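# Place the orange-labelled carton upright on the raised block

## Task

Move the carton bearing the orange label onto the raised block so that no part of it extends beyond the outer border of the blue tape outline, and leave it resting with the same face upward that it had at the beginning.

## Robot and tools

Robot: two arms, left_arm and right_arm. Each carries an identical five-finger right hand, so the two hands are not mirror images. In the scene frame the origin sits at table height, midway between the nominal bases. +z points up, +x points out over the table, and left_arm is on the +y side. Image left and right do not follow these names. Calibrated bases: left_arm at (-0.024, +0.618, +0.036) m and right_arm at (+0.042, -0.496, +0.035) m, both nearly unrotated. A post stands behind the arms. Loose objects may occasionally get nudged by something else.

Hand point: a spot 0.05 m in front of the palm and 0.15 m from the wrist flange along the fingers. Its +z runs along the straight fingers, +y comes out of the palm, and +x runs across the palm away from the thumb. Straight fingertips extend 0.06 to 0.07 m past the point, and the finger centre lines lie 0.06 m behind it along -y. A wrist bracket on the little-finger side can collide with things. With the fingers level, the wrist may hang up to 0.13 m below the point (palm down) and reach the table first. A power grip with the thumb swung in front of the palm holds objects about 0.035 to 0.065 m thick. A thumb-tip to index-pad pinch holds light objects up to roughly 0.08 m.

Row format, shared by execute_actions and move: one flat list of 28 numbers covering both arms, each in [-1, 1]. Order: left dx, dy, dz, rx, ry, rz, then left thumb_turn, thumb_bend, index, middle, ring, little, force_limit, speed, then the same 14 numbers for the right arm.
- Pose numbers are offsets from that arm's current Hand target, not absolute poses. They are measured along the arm's own base axes, and turns are made about the Hand target's position. The scale is 1.0 = 0.6 m or 180 degrees. rx, ry, rz together form one rotation vector.
- Sending six zeros asks nothing new of that arm.
- Finger numbers are absolute targets. -1 means open or straight and +1 means closed. For thumb_turn, +1 puts the thumb in front of the palm.
- force_limit runs from about 0 N at -1 to 10 N at +1 (15 N for the two thumb motors).
- speed rises from near zero at -1 to full speed at +0.48 and stays at full speed up to +1. Use -0.94 or lower for a gentle close.
- There is no 'no change' value for a hand. Repeat its last sent eight numbers. If none have been sent yet, use its hand_measured, hand_force_limit and hand_speed.

execute_actions(actions, cameras): actions is a list of actions. Each action is a list of up to 15 rows, one row per 1/30 s step, and a short action holds its last row to step 15. Every row within an action counts from the pose at that action's start, so repeating an offset moves the arm further. Cameras are returned for an empty actions list or when named. Camera names: cam_high, cam_low, cam_left_wrist, cam_right_wrist, or "all".

move(target, speed, blend, stop_force, zero, blocking, cameras): drives the hand points in straight lines to one row or to a list of up to 15 rows. All rows count from the same starting Hand targets. speed is in m/s, from 0.002 to 3.2 with default 0.25; rotation is capped at twice that value in rad/s. blend is a corner radius in m, and 0 means stop at each target. stop_force is 4 to 120 N, one value for both arms; an arm's path ends when its wrist senses that much push against its direction of travel, after which the arm backs off slightly. Use it at slow speed (about 0.005 m/s) when setting something down or touching. With stop_force, every row must carry the same hand numbers, and blocking=false is not allowed. zero (default true) re-zeroes the force sensor before the move. Paths do not avoid obstacles. A path that passes near an arm's base axis is refused. The whole move stops after 10 s. The result adds a 'move:' line with an ending such as done, off_target, moving, held or fault, plus any limits (paced means clipped, held means steps were withheld).

wait(seconds): runs time without new commands. stop(): brakes a running move. zoom_image(camera, region [x0,y0,x1,y1] in pixels, at most 504x504): enlarges the latest image from that camera. show_instructions(): shows the reference image. zero_wrist_force(arm): tares that arm's wrist sensor. finished_scene(): ends the scene permanently, so the carton must already be resting correctly.

Results: end_effector_position is in metres and end_effector_quat_wxyz is in each arm's base frame. These readings can be off by a few centimetres. Hand target is the last commanded pose after orientation clipping (limited to 32 degrees from the measured orientation). The hand often stops short of it; an execute_actions call re-requests it, or you can send the missing distance as an offset. hand_measured, hand_stopped_by (moving, target, force, stalled, fault) and hand_load_n each list six values in motor order. A hand_load_n that falls near 0 means the grip was lost. Wrist force and torque are given in the hand point's axes, with a third line showing the peak since the last report. Velocities are omitted when the joints are still.

Cautions: joint speeds are limited, so large motions may still be in progress when a result returns. A torque fault (joint contact limits: elbow 132 N m, wrists 47.5 N m) or a net force of about 150 N stops the arm for 10 s. A motor at 85 °C stops it for 30 to 60 s. The arms are stiff, so commanding even slightly past a firm contact can trigger a fault; end a push by commanding back past the hand point. Contact between the two arms can fail the scene. Avoid drops of even a few millimetres, releasing an object while it moves, fast impacts and hard pushes. Any object falling off the table, or left off it, fails the task. While you think, time passes and the robot holds its last command.

Each tool is called by a JSON object that holds its "name" and its "arguments".

Reference images:

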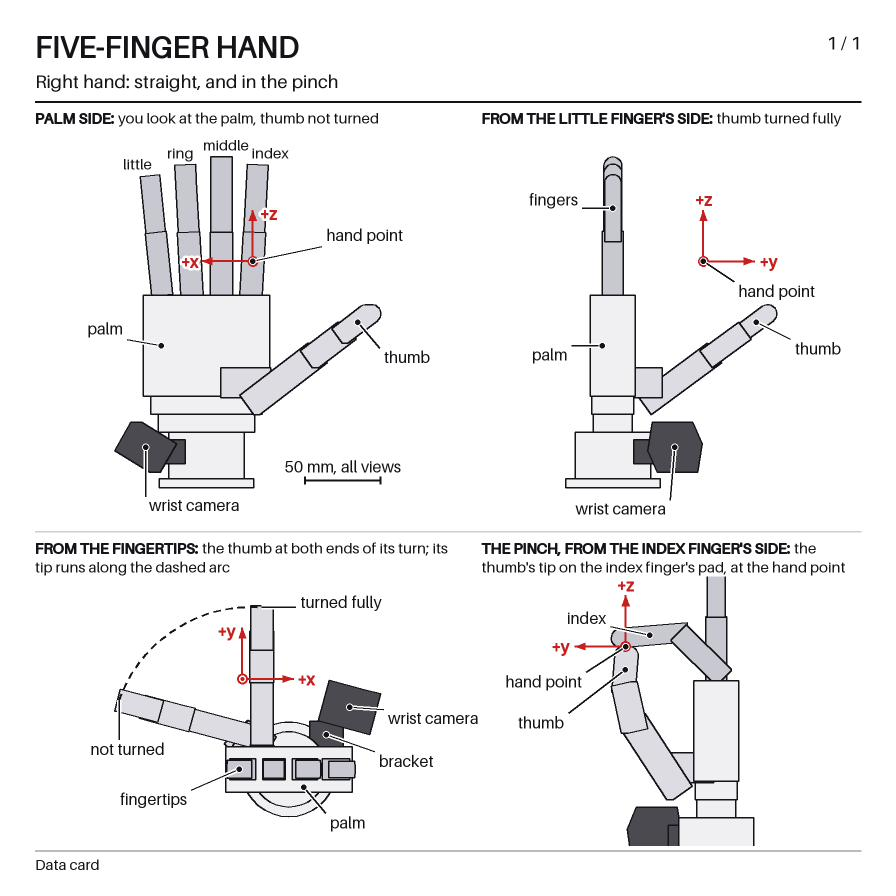

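## Session

{"name": "execute_actions", "arguments": {"actions": []}}

Scene clock: 0.00 s.
left_arm: end_effector_position=(+0.7334, -0.2285, +0.3091) hand_measured=(-1.000, -1.000, -1.000, -1.000, -1.000, -1.000) hand_load_n=(+0.0, +0.0, +0.0, +0.0, +0.0, +0.0) hand_stopped_by=(target, target, target, target, target, target) hand_force_limit=0.00 hand_speed=-0.80 end_effector_quat_wxyz=(+0.061, +0.100, +0.908, -0.402) | right_arm: end_effector_position=(+0.5144, +0.2879, +0.2848) hand_measured=(-1.000, -1.000, -1.000, -1.000, -1.000, -1.000) hand_load_n=(+0.0, +0.0, +0.0, +0.0, +0.0, +0.0) hand_stopped_by=(target, target, target, target, target, target) hand_force_limit=0.00 hand_speed=-0.80 end_effector_quat_wxyz=(+0.003, +0.861, -0.493, -0.127)
Joint positions: left_arm=[-0.353 -1.189 1.503 0.853 2.326 -1.866] | right_arm=[0.132 -1.128 1.543 1.364 1.422 -3.555]
Joint velocities: within noise
Joint torques (N m): no reading
Motor temperatures (°C): left_arm=[26 29 26 28 35 29] | right_arm=[29 30 27 32 34 33]
Wrist force (N): no reading
Wrist torque (N m): no reading
Wrist force, peak (N): no reading
Hand target: left_arm +0.7334, -0.2285, +0.3091; +0.061, +0.100, +0.908, -0.402 | right_arm +0.5144, +0.2879, +0.2848; +0.003, +0.861, -0.493, -0.127

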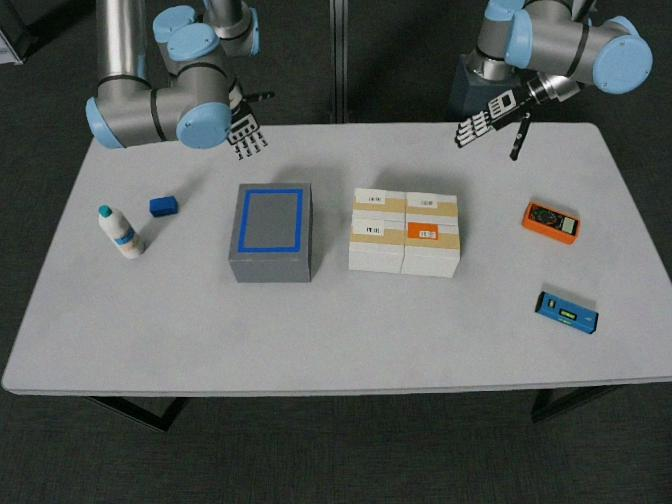

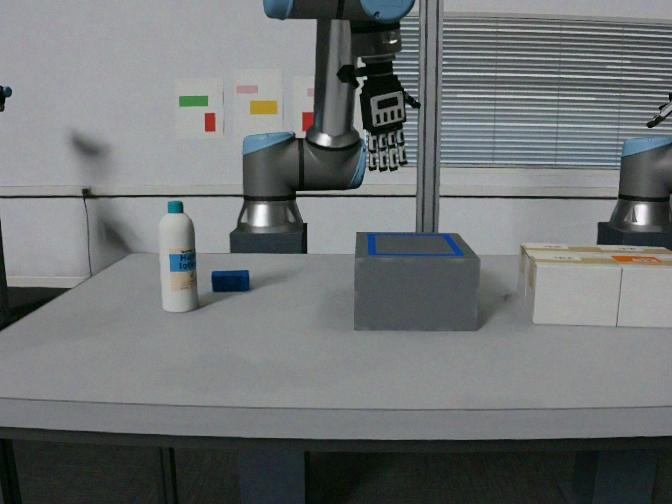

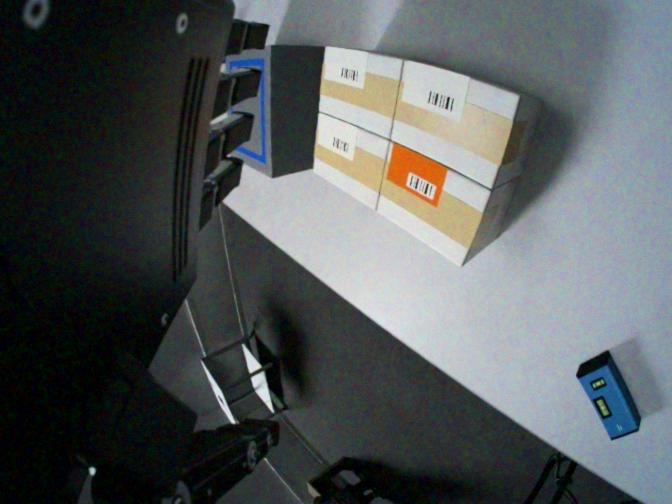

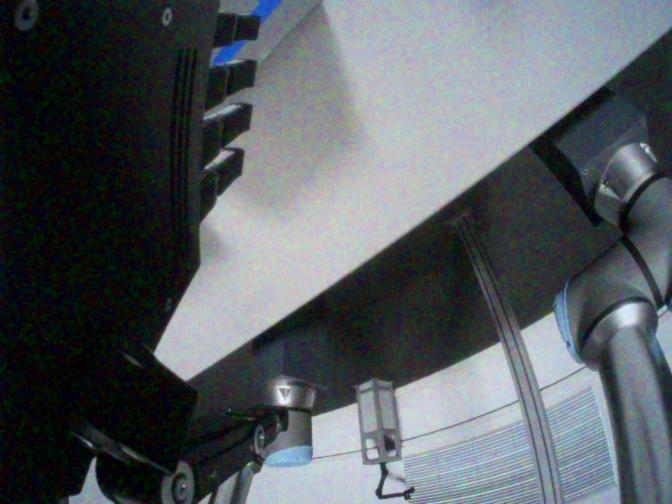

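{"name": "zoom_image", "arguments": {"camera": "cam_high", "region": [220, 160, 480, 300]}}

{"name": "zoom_image", "arguments": {"camera": "cam_low", "region": [340, 200, 672, 360]}}

{"name": "zoom_image", "arguments": {"camera": "cam_left_wrist", "region": [200, 20, 560, 290]}}

Scaled by 1.938.

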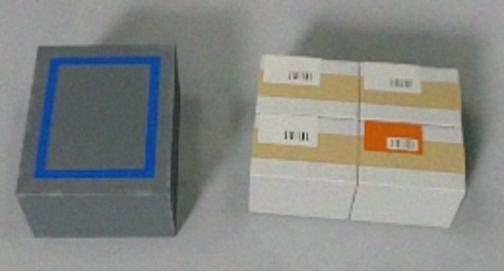

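Scaled by 1.518.

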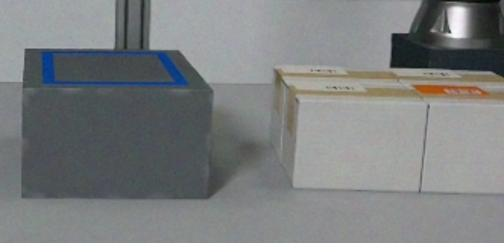

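Scaled by 1.400 from the camera's image (finer frame: 960x720).

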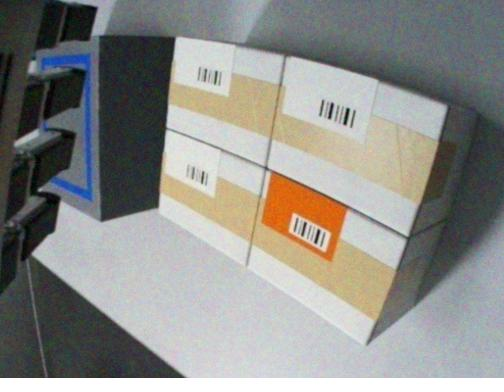

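{"name": "move", "arguments": {"target": [0, 0, 0.15, 0.0574, -0.378, -0.854, -1,-1,-1,-1,-1,-1, 0, -0.8, 0, 0, 0.15, -0.098, -0.002, -0.665, -1,-1,-1,-1,-1,-1, 0, -0.8], "speed": 0.3, "cameras": ["all"]}}

Scene clock: 84.30 s.
left_arm: end_effector_position=(+0.7334, -0.2285, +0.3991) hand_measured=(-1.000, -1.000, -1.000, -1.000, -1.000, -1.000) hand_load_n=(+0.0, +0.0, +0.0, +0.0, +0.0, +0.5) hand_stopped_by=(target, target, target, target, target, target) hand_force_limit=0.00 hand_speed=-0.80 end_effector_quat_wxyz=(+0.000, +1.000, +0.001, -0.001) | right_arm: end_effector_position=(+0.5144, +0.2879, +0.3748) hand_measured=(-1.000, -1.000, -1.000, -1.000, -1.000, -1.000) hand_load_n=(+0.0, +0.0, +0.0, +0.0, +0.0, +0.0) hand_stopped_by=(target, target, target, target, target, target) hand_force_limit=0.00 hand_speed=-0.80 end_effector_quat_wxyz=(+0.000, +0.001, +1.000, +0.001)
Joint positions: left_arm=[-0.441 -1.035 1.107 1.499 1.572 1.129] | right_arm=[0.108 -1.452 1.712 1.31 1.57 -1.462]
Joint torques (N m): left_arm=[-14.01 -96.7 -50.03 2.04 -2.59 3.76] | right_arm=[18.03 -56.3 -50.3 5.91 2.93 1.97]
Wrist force (N): left_arm=[0.3 1.4 0.3] | right_arm=[-0.1 -0.3 -0.3]
Wrist torque (N m): left_arm=[0.24 -0.16 -0.12] | right_arm=[0.00 0.08 -0.17]
Wrist force, peak (N): left_arm=[-0.2 1.7 0.4] | right_arm=[-0.6 -0.4 -0.5]
Hand target: left_arm +0.7334, -0.2285, +0.3991; +0.000, +1.000, +0.000, -0.001 | right_arm +0.5144, +0.2879, +0.3748; +0.000, +0.001, +1.000, +0.001
Off the commanded pose: left_arm 0.000 m, 0 deg | right_arm 0.000 m, 0 deg.
move: done

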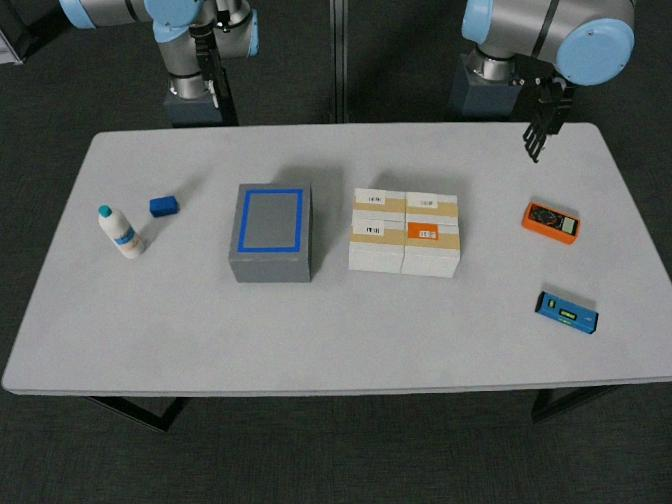

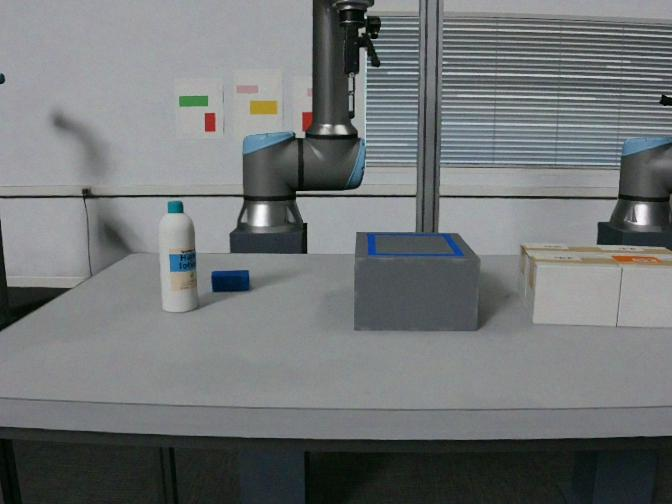

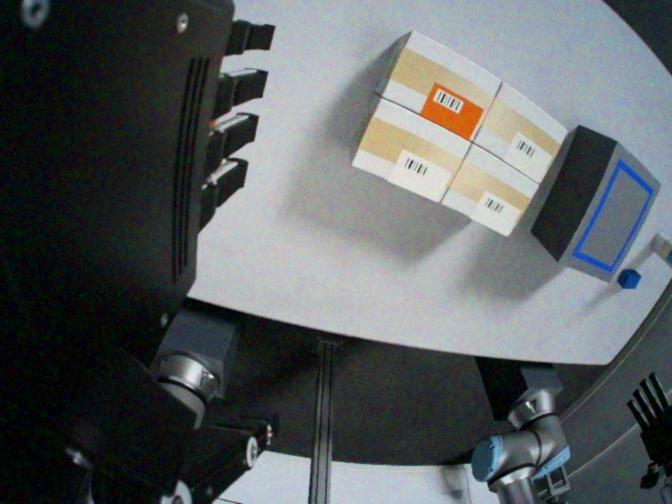

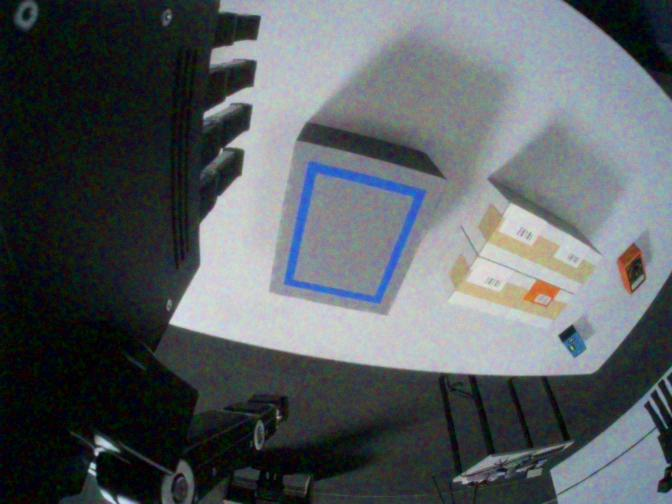

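{"name": "zoom_image", "arguments": {"camera": "cam_high", "region": [440, 40, 640, 190]}}

{"name": "zoom_image", "arguments": {"camera": "cam_high", "region": [140, 0, 340, 150]}}

{"name": "zoom_image", "arguments": {"camera": "cam_low", "region": [220, 0, 480, 270]}}

Scaled by 2.520.

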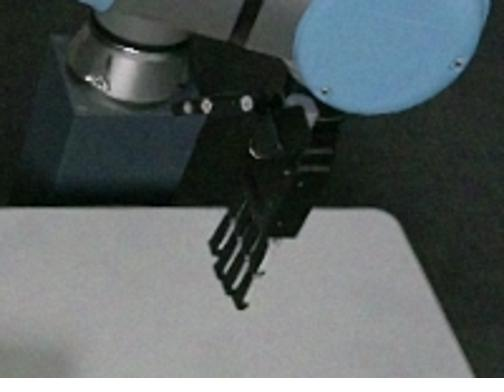

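Scaled by 2.520.

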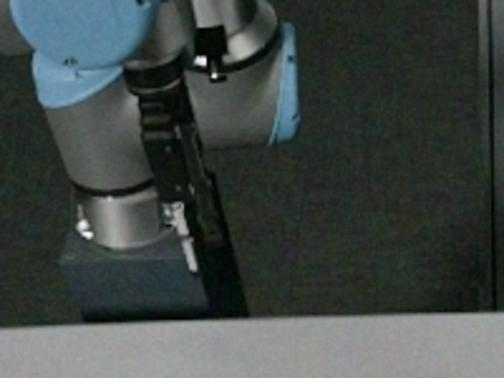

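Scaled by 1.867.

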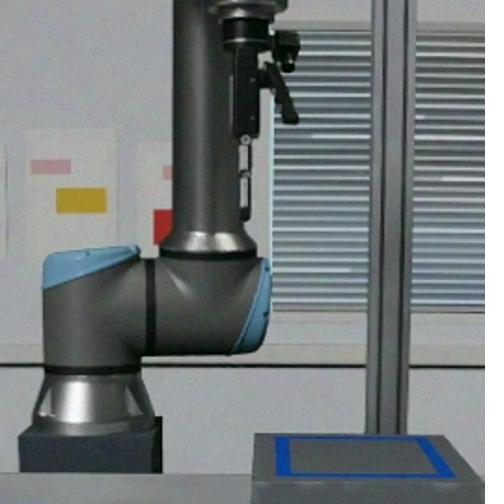

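{"name": "move", "arguments": {"target": [0.408, -0.349, -0.275, 0, 0, -0.5, -1,-1,-1,-1,-1,-1, 0, -0.8, 0, 0, 0, 0, 0, 0, -1,-1,-1,-1,-1,-1, 0, -0.8], "speed": 0.3, "cameras": ["all"]}}

Scene clock: 160.23 s.
left_arm: end_effector_position=(+0.9759, -0.4368, +0.2333) hand_measured=(-1.000, -1.000, -1.000, -1.000, -1.000, -1.000) hand_load_n=(+0.0, +0.0, +0.0, +0.0, +0.0, +0.0) hand_stopped_by=(target, target, target, target, target, target) hand_force_limit=0.00 hand_speed=-0.80 end_effector_quat_wxyz=(-0.069, +0.692, -0.694, +0.184) | right_arm: end_effector_position=(+0.5144, +0.2879, +0.3748) hand_measured=(-1.000, -1.000, -1.000, -1.000, -1.000, -1.000) hand_load_n=(+0.0, +0.0, +0.0, +0.0, +0.0, +0.0) hand_stopped_by=(target, target, target, target, target, target) hand_force_limit=0.00 hand_speed=-0.80 end_effector_quat_wxyz=(+0.000, +0.001, +1.000, +0.001)
Joint positions: left_arm=[-0.594 -0.335 0.035 1.48 1.507 2.563] | right_arm=[0.108 -1.452 1.712 1.31 1.57 -1.461]
Joint torques (N m): left_arm=[-13.74 -112.31 -54.21 1.26 -2.56 3.78] | right_arm=[19.33 -55.51 -49.64 6.33 3 1.68]
Wrist force (N): left_arm=[0.7 0.9 0.0] | right_arm=[-0.3 -0.2 -0.4]
Wrist torque (N m): left_arm=[0.18 -0.16 -0.06] | right_arm=[0.01 0.12 -0.17]
Wrist force, peak (N): left_arm=[0.2 1.9 0.5] | right_arm=[-0.7 -0.6 -0.3]
Hand target: left_arm +0.9782, -0.4379, +0.2341; +0.000, +0.707, -0.707, -0.001 | right_arm +0.5144, +0.2879, +0.3748; +0.000, +0.001, +1.000, +0.001
Off the commanded pose: left_arm 0.003 m, 23 deg | right_arm 0.000 m, 0 deg.
elbow stopped short (left arm): the move would have taken joint 3 (elbow) straighter than the controller allows.
move: off_target (left_arm)

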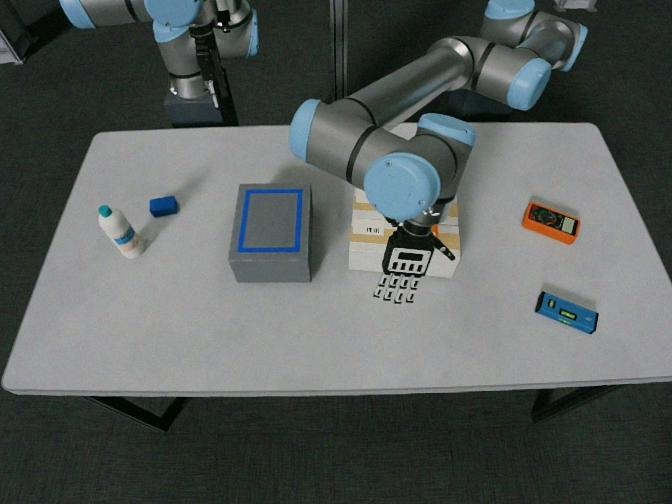

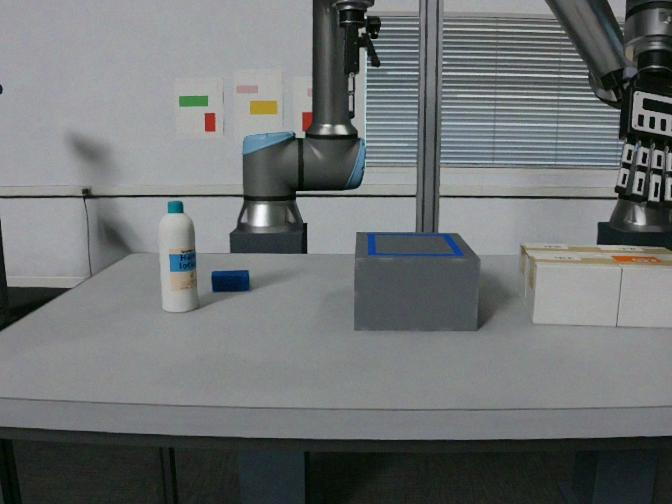

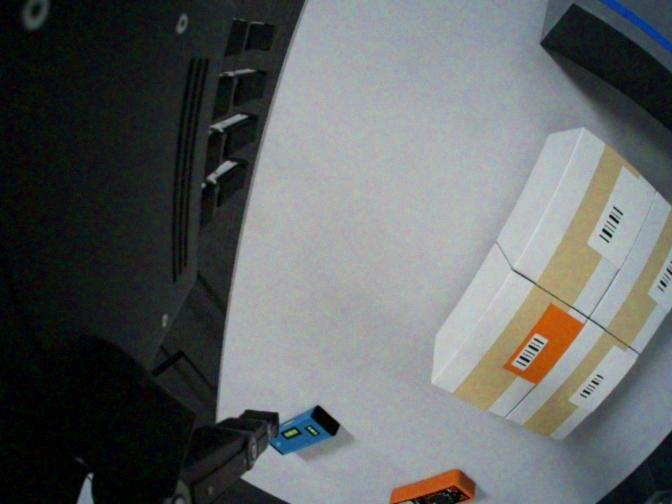

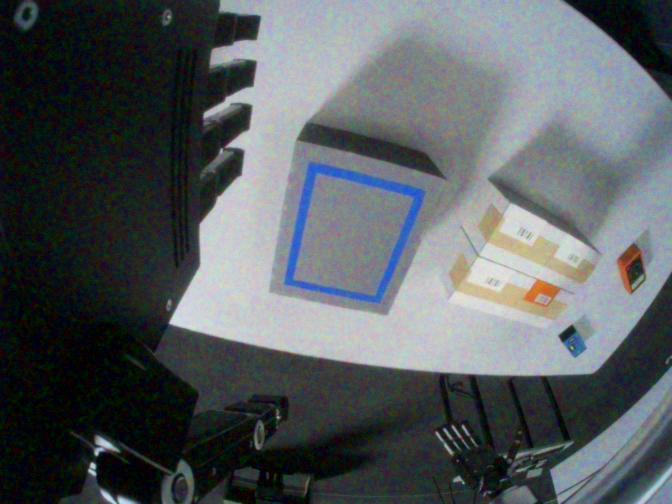

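{"name": "move", "arguments": {"target": [-0.216, -0.001, -0.034, 0, 0, 0, -1,-1,-1,-1,-1,-1, 0, -0.8, 0, 0, 0, 0, 0, 0, -1,-1,-1,-1,-1,-1, 0, -0.8], "speed": 0.2, "cameras": ["all"]}}

Scene clock: 202.40 s.
left_arm: end_effector_position=(+0.8486, -0.4385, +0.2137) hand_measured=(-1.000, -1.000, -1.000, -1.000, -1.000, -1.000) hand_load_n=(+0.0, -0.5, +0.0, +0.0, +0.0, +0.0) hand_stopped_by=(target, target, target, target, target, target) hand_force_limit=0.00 hand_speed=-0.80 end_effector_quat_wxyz=(+0.000, +0.707, -0.707, +0.000) | right_arm: end_effector_position=(+0.5144, +0.2879, +0.3748) hand_measured=(-1.000, -1.000, -1.000, -1.000, -1.000, -1.000) hand_load_n=(+0.0, +0.0, +0.0, +0.0, +0.0, +0.0) hand_stopped_by=(target, target, target, target, target, target) hand_force_limit=0.00 hand_speed=-0.80 end_effector_quat_wxyz=(+0.000, +0.001, +1.000, +0.001)
Joint positions: left_arm=[-0.648 -0.424 0.341 1.655 1.57 2.493] | right_arm=[0.108 -1.452 1.712 1.31 1.57 -1.461]
Joint torques (N m): left_arm=[-15.11 -132.49 -26.06 2.25 2.27 -3.74] | right_arm=[19.46 -49.57 -49.04 6.14 3.05 2.27]
Wrist force (N): left_arm=[0.4 1.4 0.5] | right_arm=[-0.3 -0.2 -0.6]
Wrist torque (N m): left_arm=[0.25 -0.16 0.09] | right_arm=[0.02 0.13 -0.18]
Wrist force, peak (N): left_arm=[0.4 1.8 0.7] | right_arm=[-0.2 -0.7 -0.6]
Hand target: left_arm +0.8486, -0.4385, +0.2137; +0.000, +0.707, -0.707, -0.001 | right_arm +0.5144, +0.2879, +0.3748; +0.000, +0.001, +1.000, +0.001
Off the commanded pose: left_arm 0.000 m, 0 deg | right_arm 0.000 m, 0 deg.
move: done

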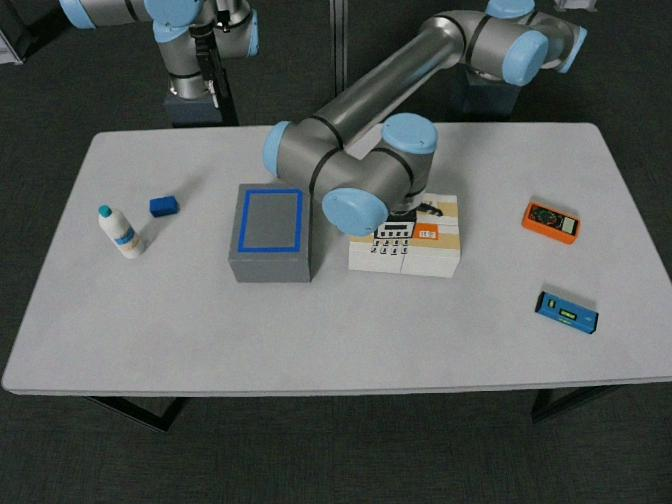

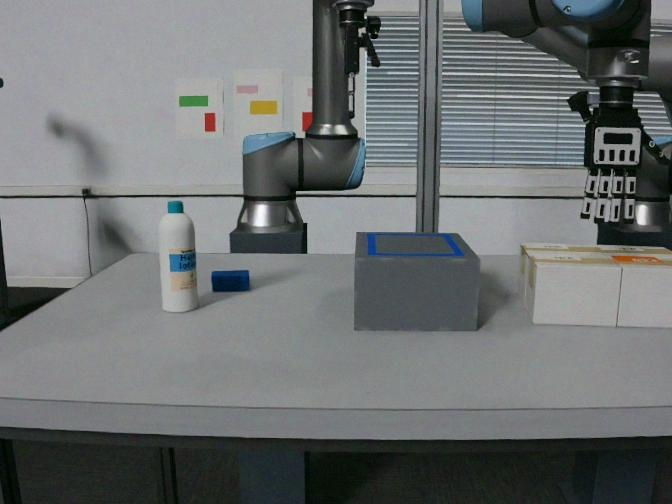

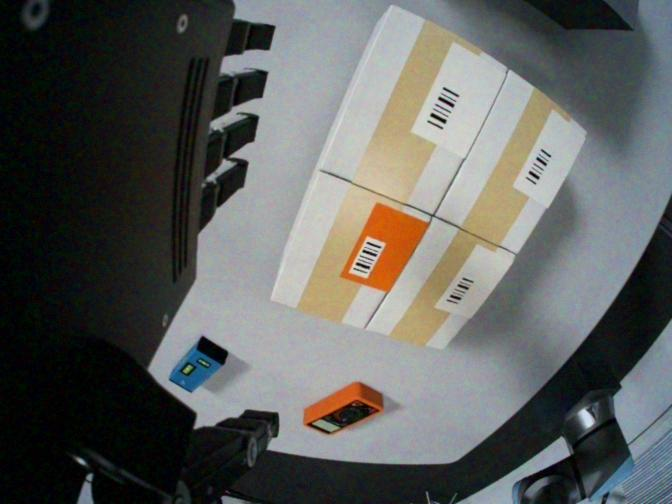

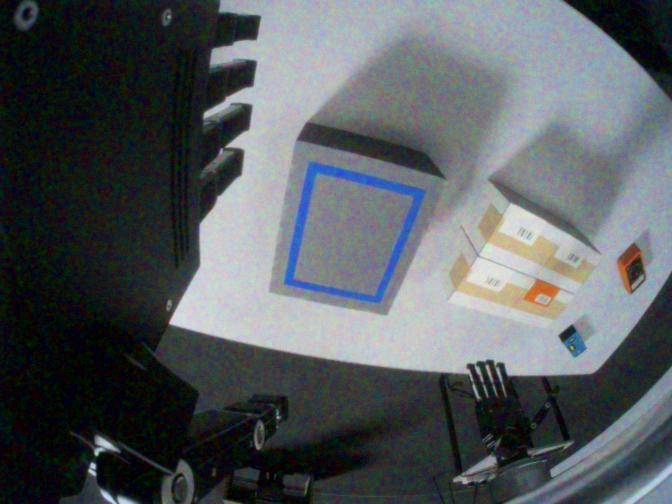

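{"name": "zoom_image", "arguments": {"camera": "cam_high", "region": [330, 180, 480, 290]}}

{"name": "zoom_image", "arguments": {"camera": "cam_low", "region": [500, 80, 672, 340]}}

Scaled by 3.360.

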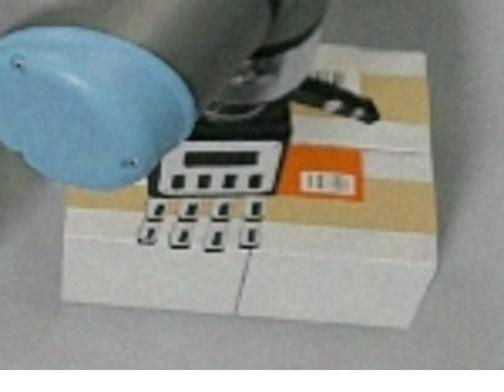

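Scaled by 1.938.

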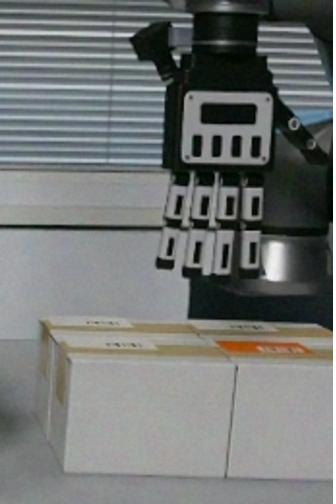

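{"name": "move", "arguments": {"target": [[0.003, 0.0025, -0.05, 0, 0, -0.0361, -1,-1,-1,-1,-1,-1, 0, -0.8, 0, 0, 0, 0, 0, 0, -1,-1,-1,-1,-1,-1, 0, -0.8],[0.003, 0.0025, -0.2495, 0, 0, -0.0361, -1,-1,-1,-1,-1,-1, 0, -0.8, 0, 0, 0, 0, 0, 0, -1,-1,-1,-1,-1,-1, 0, -0.8]], "speed": 0.1, "stop_force": 15, "cameras": ["all"]}}

Scene clock: 227.47 s.
left_arm: end_effector_position=(+0.8504, -0.4370, +0.0640) hand_measured=(-1.000, -1.000, -1.000, -1.000, -1.000, -1.000) hand_load_n=(+0.0, -0.5, +0.0, +0.0, +0.0, +0.0) hand_stopped_by=(target, target, target, target, target, target) hand_force_limit=0.00 hand_speed=-0.80 end_effector_quat_wxyz=(+0.000, -0.666, +0.746, +0.000) | right_arm: end_effector_position=(+0.5144, +0.2879, +0.3748) hand_measured=(-1.000, -1.000, -1.000, -1.000, -1.000, -1.000) hand_load_n=(+0.0, +0.0, +0.0, +0.0, +0.0, +0.0) hand_stopped_by=(target, target, target, target, target, target) hand_force_limit=0.00 hand_speed=-0.80 end_effector_quat_wxyz=(+0.000, +0.001, +1.000, +0.001)
Joint positions: left_arm=[-0.653 -0.402 0.559 1.415 1.57 2.601] | right_arm=[0.108 -1.452 1.712 1.31 1.57 -1.461]
Joint torques (N m): left_arm=[-13.66 -111.15 -25.86 2.24 -1.61 3.53] | right_arm=[18.63 -47.93 -49.18 5.77 2.9 2.25]
Wrist force (N): left_arm=[0.5 1.3 0.0] | right_arm=[-0.4 -0.3 -0.5]
Wrist torque (N m): left_arm=[0.26 -0.17 -0.09] | right_arm=[0.01 0.13 -0.19]
Wrist force, peak (N): left_arm=[0.3 2.0 0.8] | right_arm=[-0.5 -0.3 -1.0]
Hand target: left_arm +0.8504, -0.4370, +0.0640; +0.000, -0.666, +0.746, +0.000 | right_arm +0.5144, +0.2879, +0.3748; +0.000, +0.001, +1.000, +0.001
Off the commanded pose: left_arm 0.000 m, 0 deg | right_arm 0.000 m, 0 deg.
move: done

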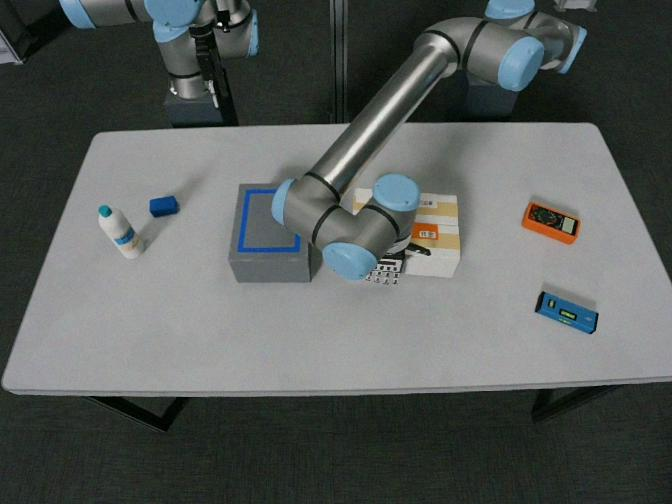

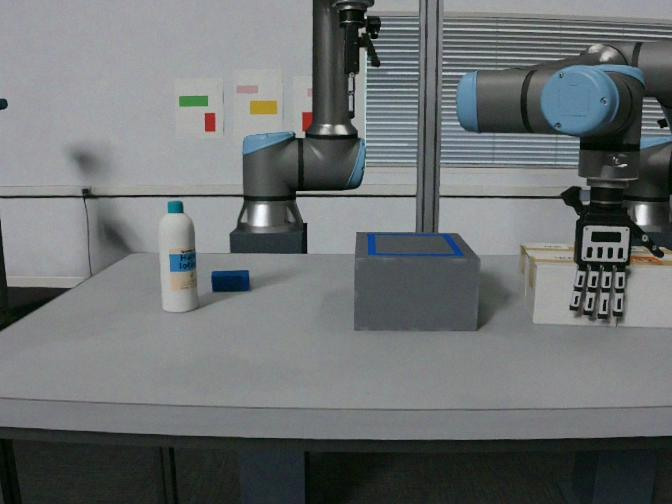

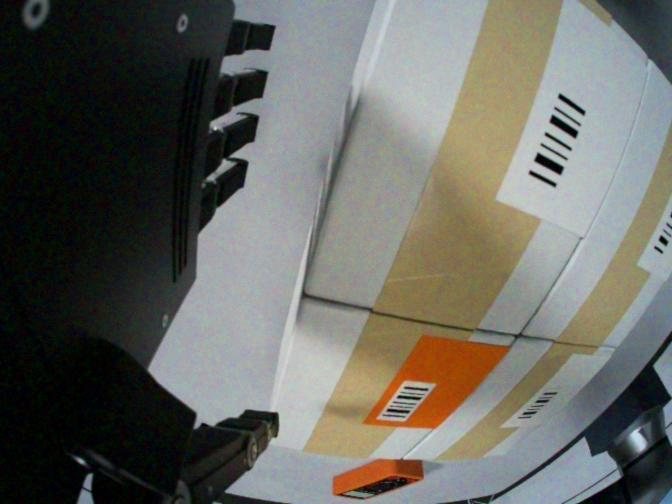

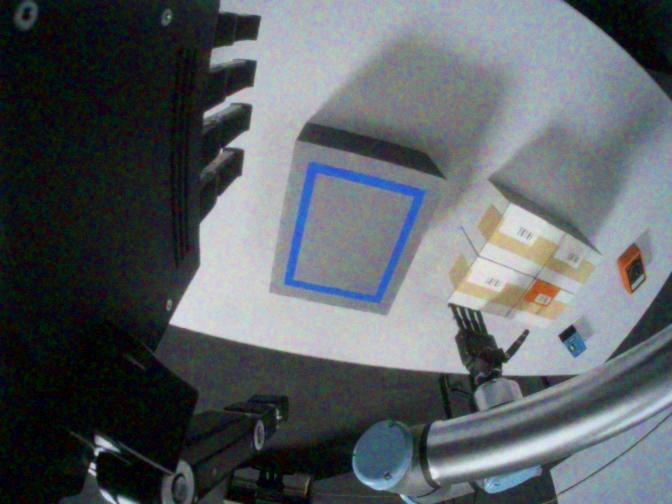

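{"name": "zoom_image", "arguments": {"camera": "cam_low", "region": [500, 160, 672, 340]}}

{"name": "zoom_image", "arguments": {"camera": "cam_high", "region": [330, 180, 480, 300]}}

Scaled by 2.800.

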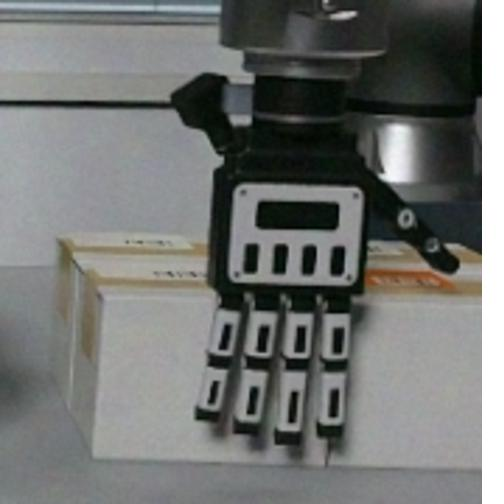

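Scaled by 3.360.

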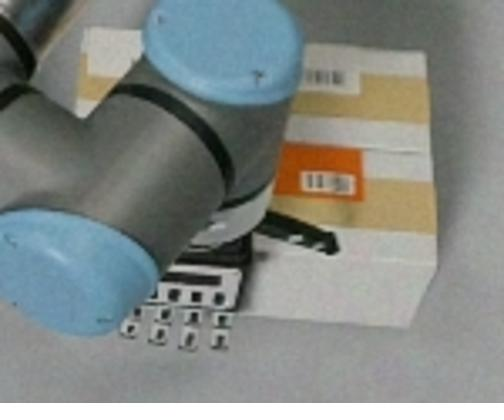

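{"name": "move", "arguments": {"target": [-0.2737, 0.0283, 0, 0, 0, 0, -1,-1,-1,-1,-1,-1, 0, -0.8, 0, -0.25, 0, 0, 0, 0, -1,-1,-1,-1,-1,-1, 0, -0.8], "speed": 0.05, "cameras": ["all"]}}

Scene clock: 245.63 s.
left_arm: end_effector_position=(+0.6862, -0.4200, +0.0640) hand_measured=(-1.000, -1.000, -1.000, -1.000, -1.000, -1.000) hand_load_n=(+0.0, +0.0, +0.0, +0.0, +0.0, +0.0) hand_stopped_by=(target, target, target, target, target, target) hand_force_limit=0.00 hand_speed=-0.80 end_effector_quat_wxyz=(+0.000, -0.666, +0.746, +0.001) | right_arm: end_effector_position=(+0.5144, +0.1379, +0.3748) hand_measured=(-1.000, -1.000, -1.000, -1.000, -1.000, -1.000) hand_load_n=(+0.0, +0.0, +0.0, +0.0, +0.0, +0.0) hand_stopped_by=(target, target, target, target, target, target) hand_force_limit=0.00 hand_speed=-0.80 end_effector_quat_wxyz=(+0.000, +0.001, +1.000, +0.000)
Joint positions: left_arm=[-0.753 -0.717 1.174 1.114 1.57 2.501] | right_arm=[-0.205 -1.528 1.795 1.304 1.57 -1.774]
Joint torques (N m): left_arm=[-16.59 -114.43 -20.96 3.16 -1.68 -3.33] | right_arm=[-25.01 -47.76 -31.83 2.67 -3.13 -3.01]
Wrist force (N): left_arm=[-0.1 -2.0 2.3] | right_arm=[-0.3 -0.4 0.0]
Wrist torque (N m): left_arm=[0.18 -0.20 -0.10] | right_arm=[-0.04 0.08 0.07]
Wrist force, peak (N): left_arm=[0.0 -3.6 -0.1] | right_arm=[-0.6 -0.9 -0.2]
Hand target: left_arm +0.6861, -0.4200, +0.0640; +0.000, -0.666, +0.746, +0.000 | right_arm +0.5144, +0.1379, +0.3748; +0.000, +0.001, +1.000, +0.001
Off the commanded pose: left_arm 0.000 m, 0 deg | right_arm 0.000 m, 0 deg.
move: done

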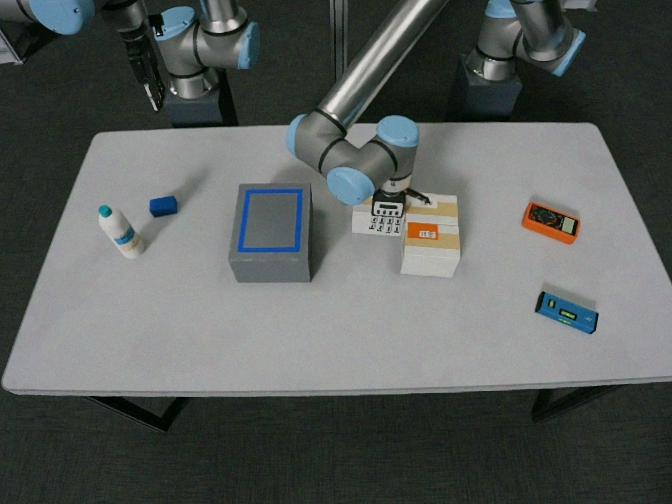

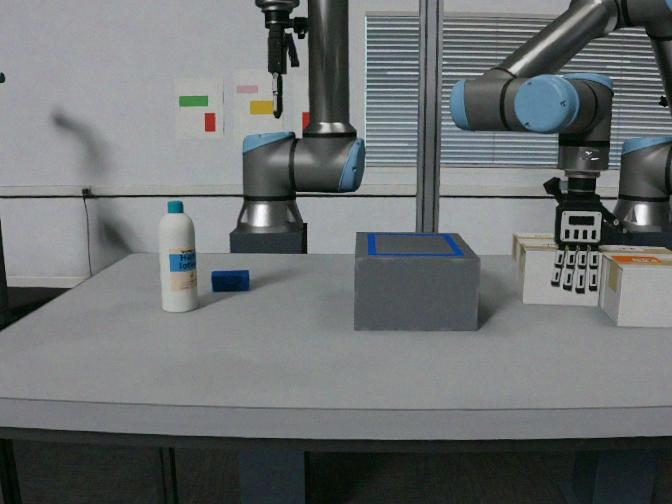

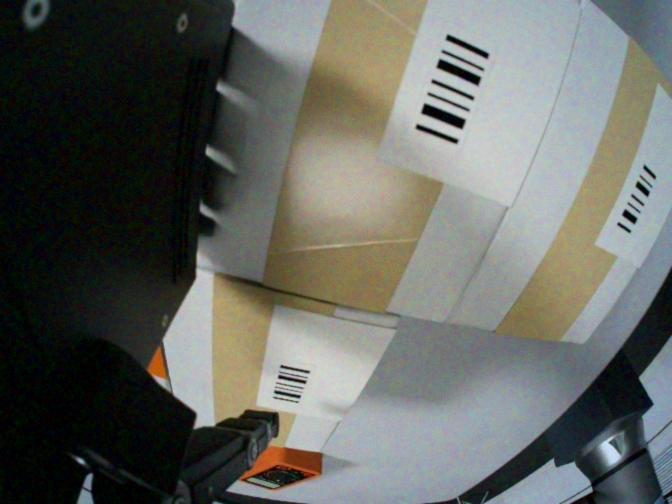

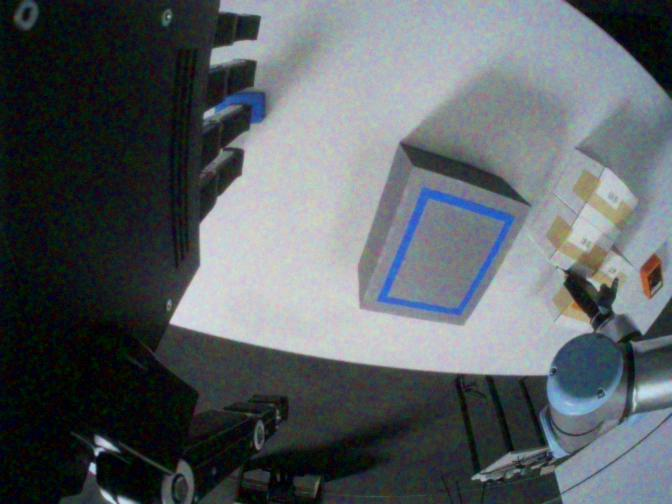

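{"name": "zoom_image", "arguments": {"camera": "cam_high", "region": [330, 170, 480, 290]}}

{"name": "zoom_image", "arguments": {"camera": "cam_low", "region": [500, 160, 672, 340]}}

Scaled by 3.360.

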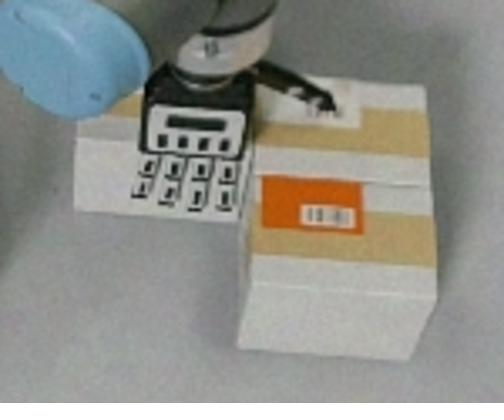

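Scaled by 2.800.

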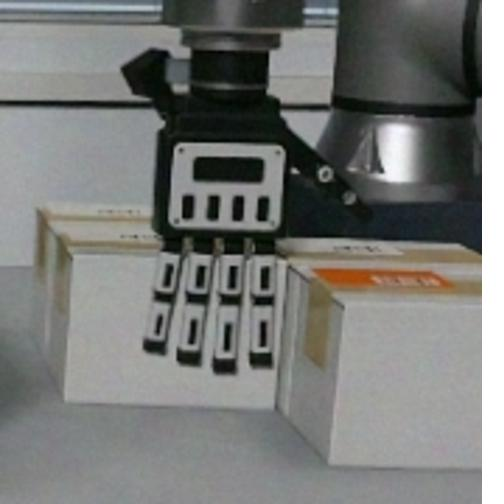

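{"name": "move", "arguments": {"target": [[0.048, -0.0217, 0, 0, 0, 0, -1,-1,-1,-1,-1,-1, 0, -0.8, 0, 0, 0, 0, 0, 0, -1,-1,-1,-1,-1,-1, 0, -0.8],[0.048, -0.0217, 0.30, 0, 0, 0, -1,-1,-1,-1,-1,-1, 0, -0.8, 0, 0, 0, 0, 0, 0, -1,-1,-1,-1,-1,-1, 0, -0.8],[0.2007, 0.295, 0.3083, -0.1158, 0.1444, 0.4901, -1,-1,-1,-1,-1,-1, 0, -0.8, 0, 0, 0, 0, 0, 0, -1,-1,-1,-1,-1,-1, 0, -0.8]], "speed": [0.1, 0.2, 0.25], "blend": [0, 0.03, 0], "cameras": ["all"]}}

Scene clock: 344.83 s.
left_arm: end_effector_position=(+0.8065, -0.2430, +0.2490) hand_measured=(-1.000, -1.000, -1.000, -1.000, -1.000, -1.000) hand_load_n=(+0.0, +0.0, +0.0, +0.0, +0.0, +0.0) hand_stopped_by=(target, target, target, target, target, target) hand_force_limit=0.00 hand_speed=-0.80 end_effector_quat_wxyz=(+0.259, +0.965, -0.051, -0.014) | right_arm: end_effector_position=(+0.5144, +0.1379, +0.3748) hand_measured=(-1.000, -1.000, -1.000, -1.000, -1.000, -1.000) hand_load_n=(+0.0, +0.0, +0.0, +0.0, +0.0, +0.0) hand_stopped_by=(target, target, target, target, target, target) hand_force_limit=0.00 hand_speed=-0.80 end_effector_quat_wxyz=(+0.000, +0.001, +1.000, +0.001)
Joint positions: left_arm=[-0.276 -0.827 1.129 1.173 2.087 1.374] | right_arm=[-0.205 -1.528 1.795 1.304 1.57 -1.774]
Joint torques (N m): left_arm=[16.39 -110.06 -24.17 1.94 3.18 -3.57] | right_arm=[-23.25 -50.05 -31.96 1.93 -3.22 -2.62]
Wrist force (N): left_arm=[-0.3 2.0 0.8] | right_arm=[-0.6 -0.7 -0.4]
Wrist torque (N m): left_arm=[0.28 -0.07 0.03] | right_arm=[-0.07 0.14 0.03]
Wrist force, peak (N): left_arm=[0.0 -2.5 2.8] | right_arm=[-0.5 -0.9 -0.6]
Hand target: left_arm +0.8066, -0.2430, +0.2490; +0.259, +0.965, -0.050, -0.014 | right_arm +0.5144, +0.1379, +0.3748; +0.000, +0.001, +1.000, +0.001
Off the commanded pose: left_arm 0.000 m, 0 deg | right_arm 0.000 m, 0 deg.
move: done

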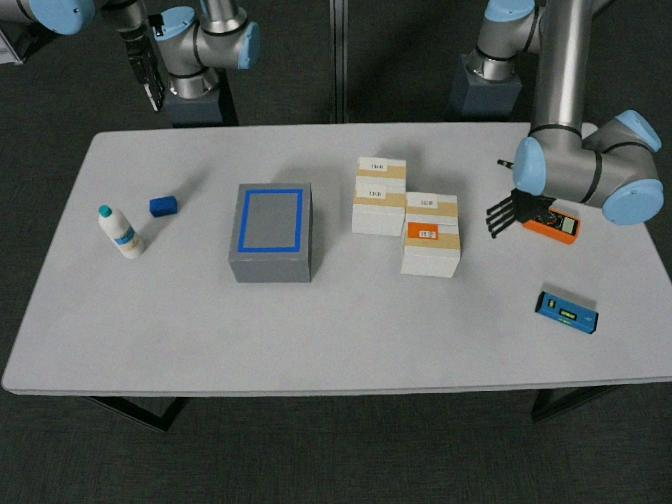

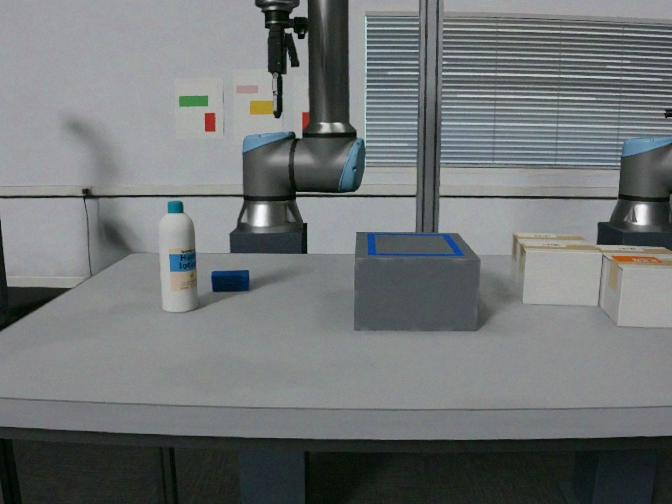

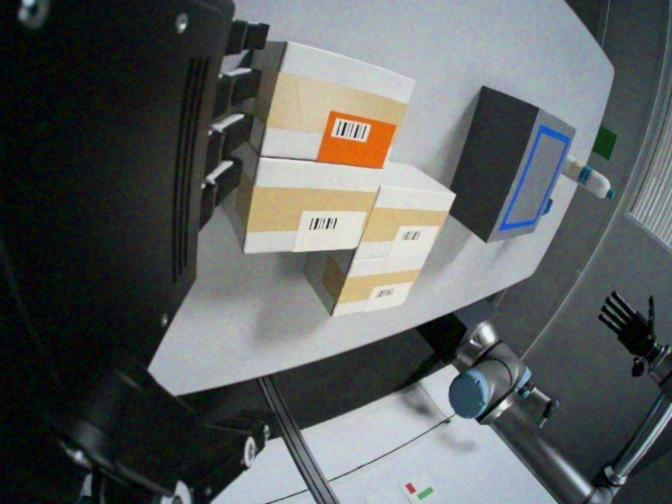

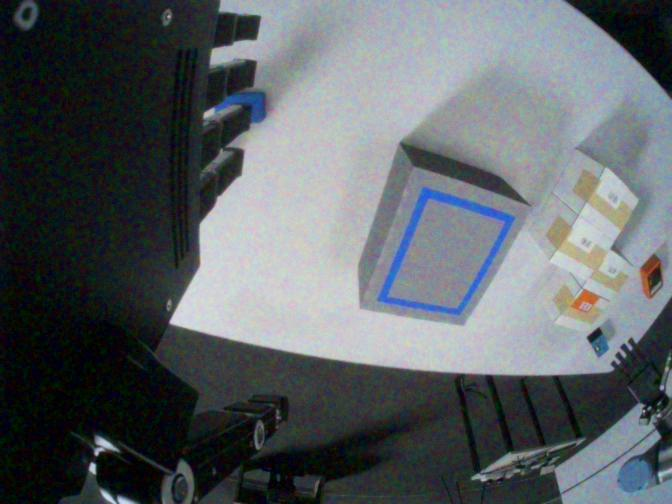

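{"name": "zoom_image", "arguments": {"camera": "cam_high", "region": [340, 140, 480, 290]}}

{"name": "zoom_image", "arguments": {"camera": "cam_high", "region": [220, 170, 330, 290]}}

{"name": "zoom_image", "arguments": {"camera": "cam_high", "region": [460, 140, 600, 250]}}

Scaled by 3.360.

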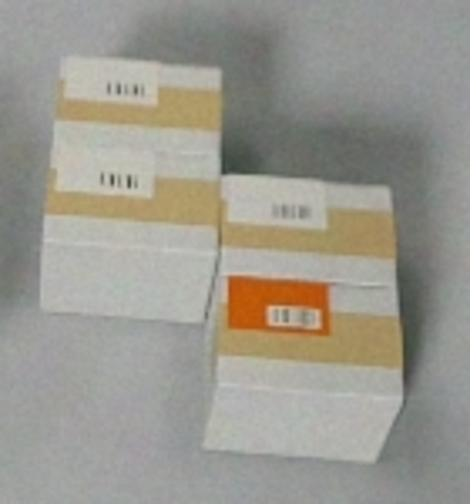

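Scaled by 4.200.

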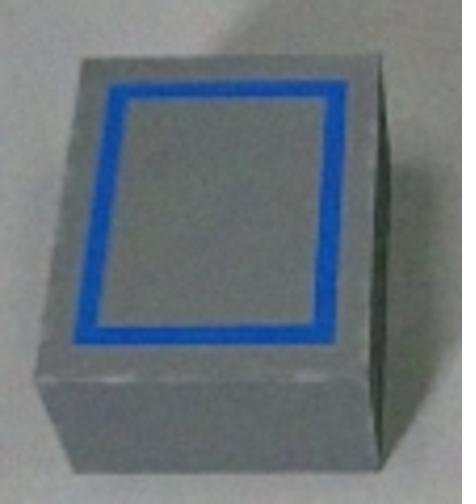

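Scaled by 3.600.

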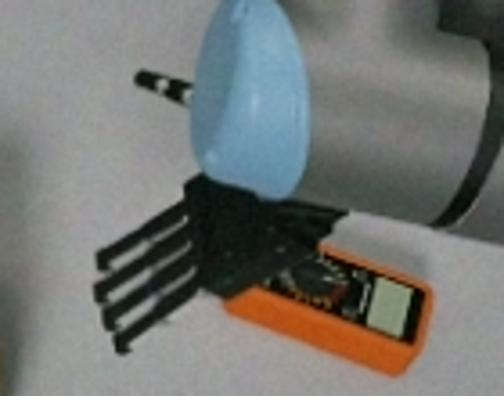

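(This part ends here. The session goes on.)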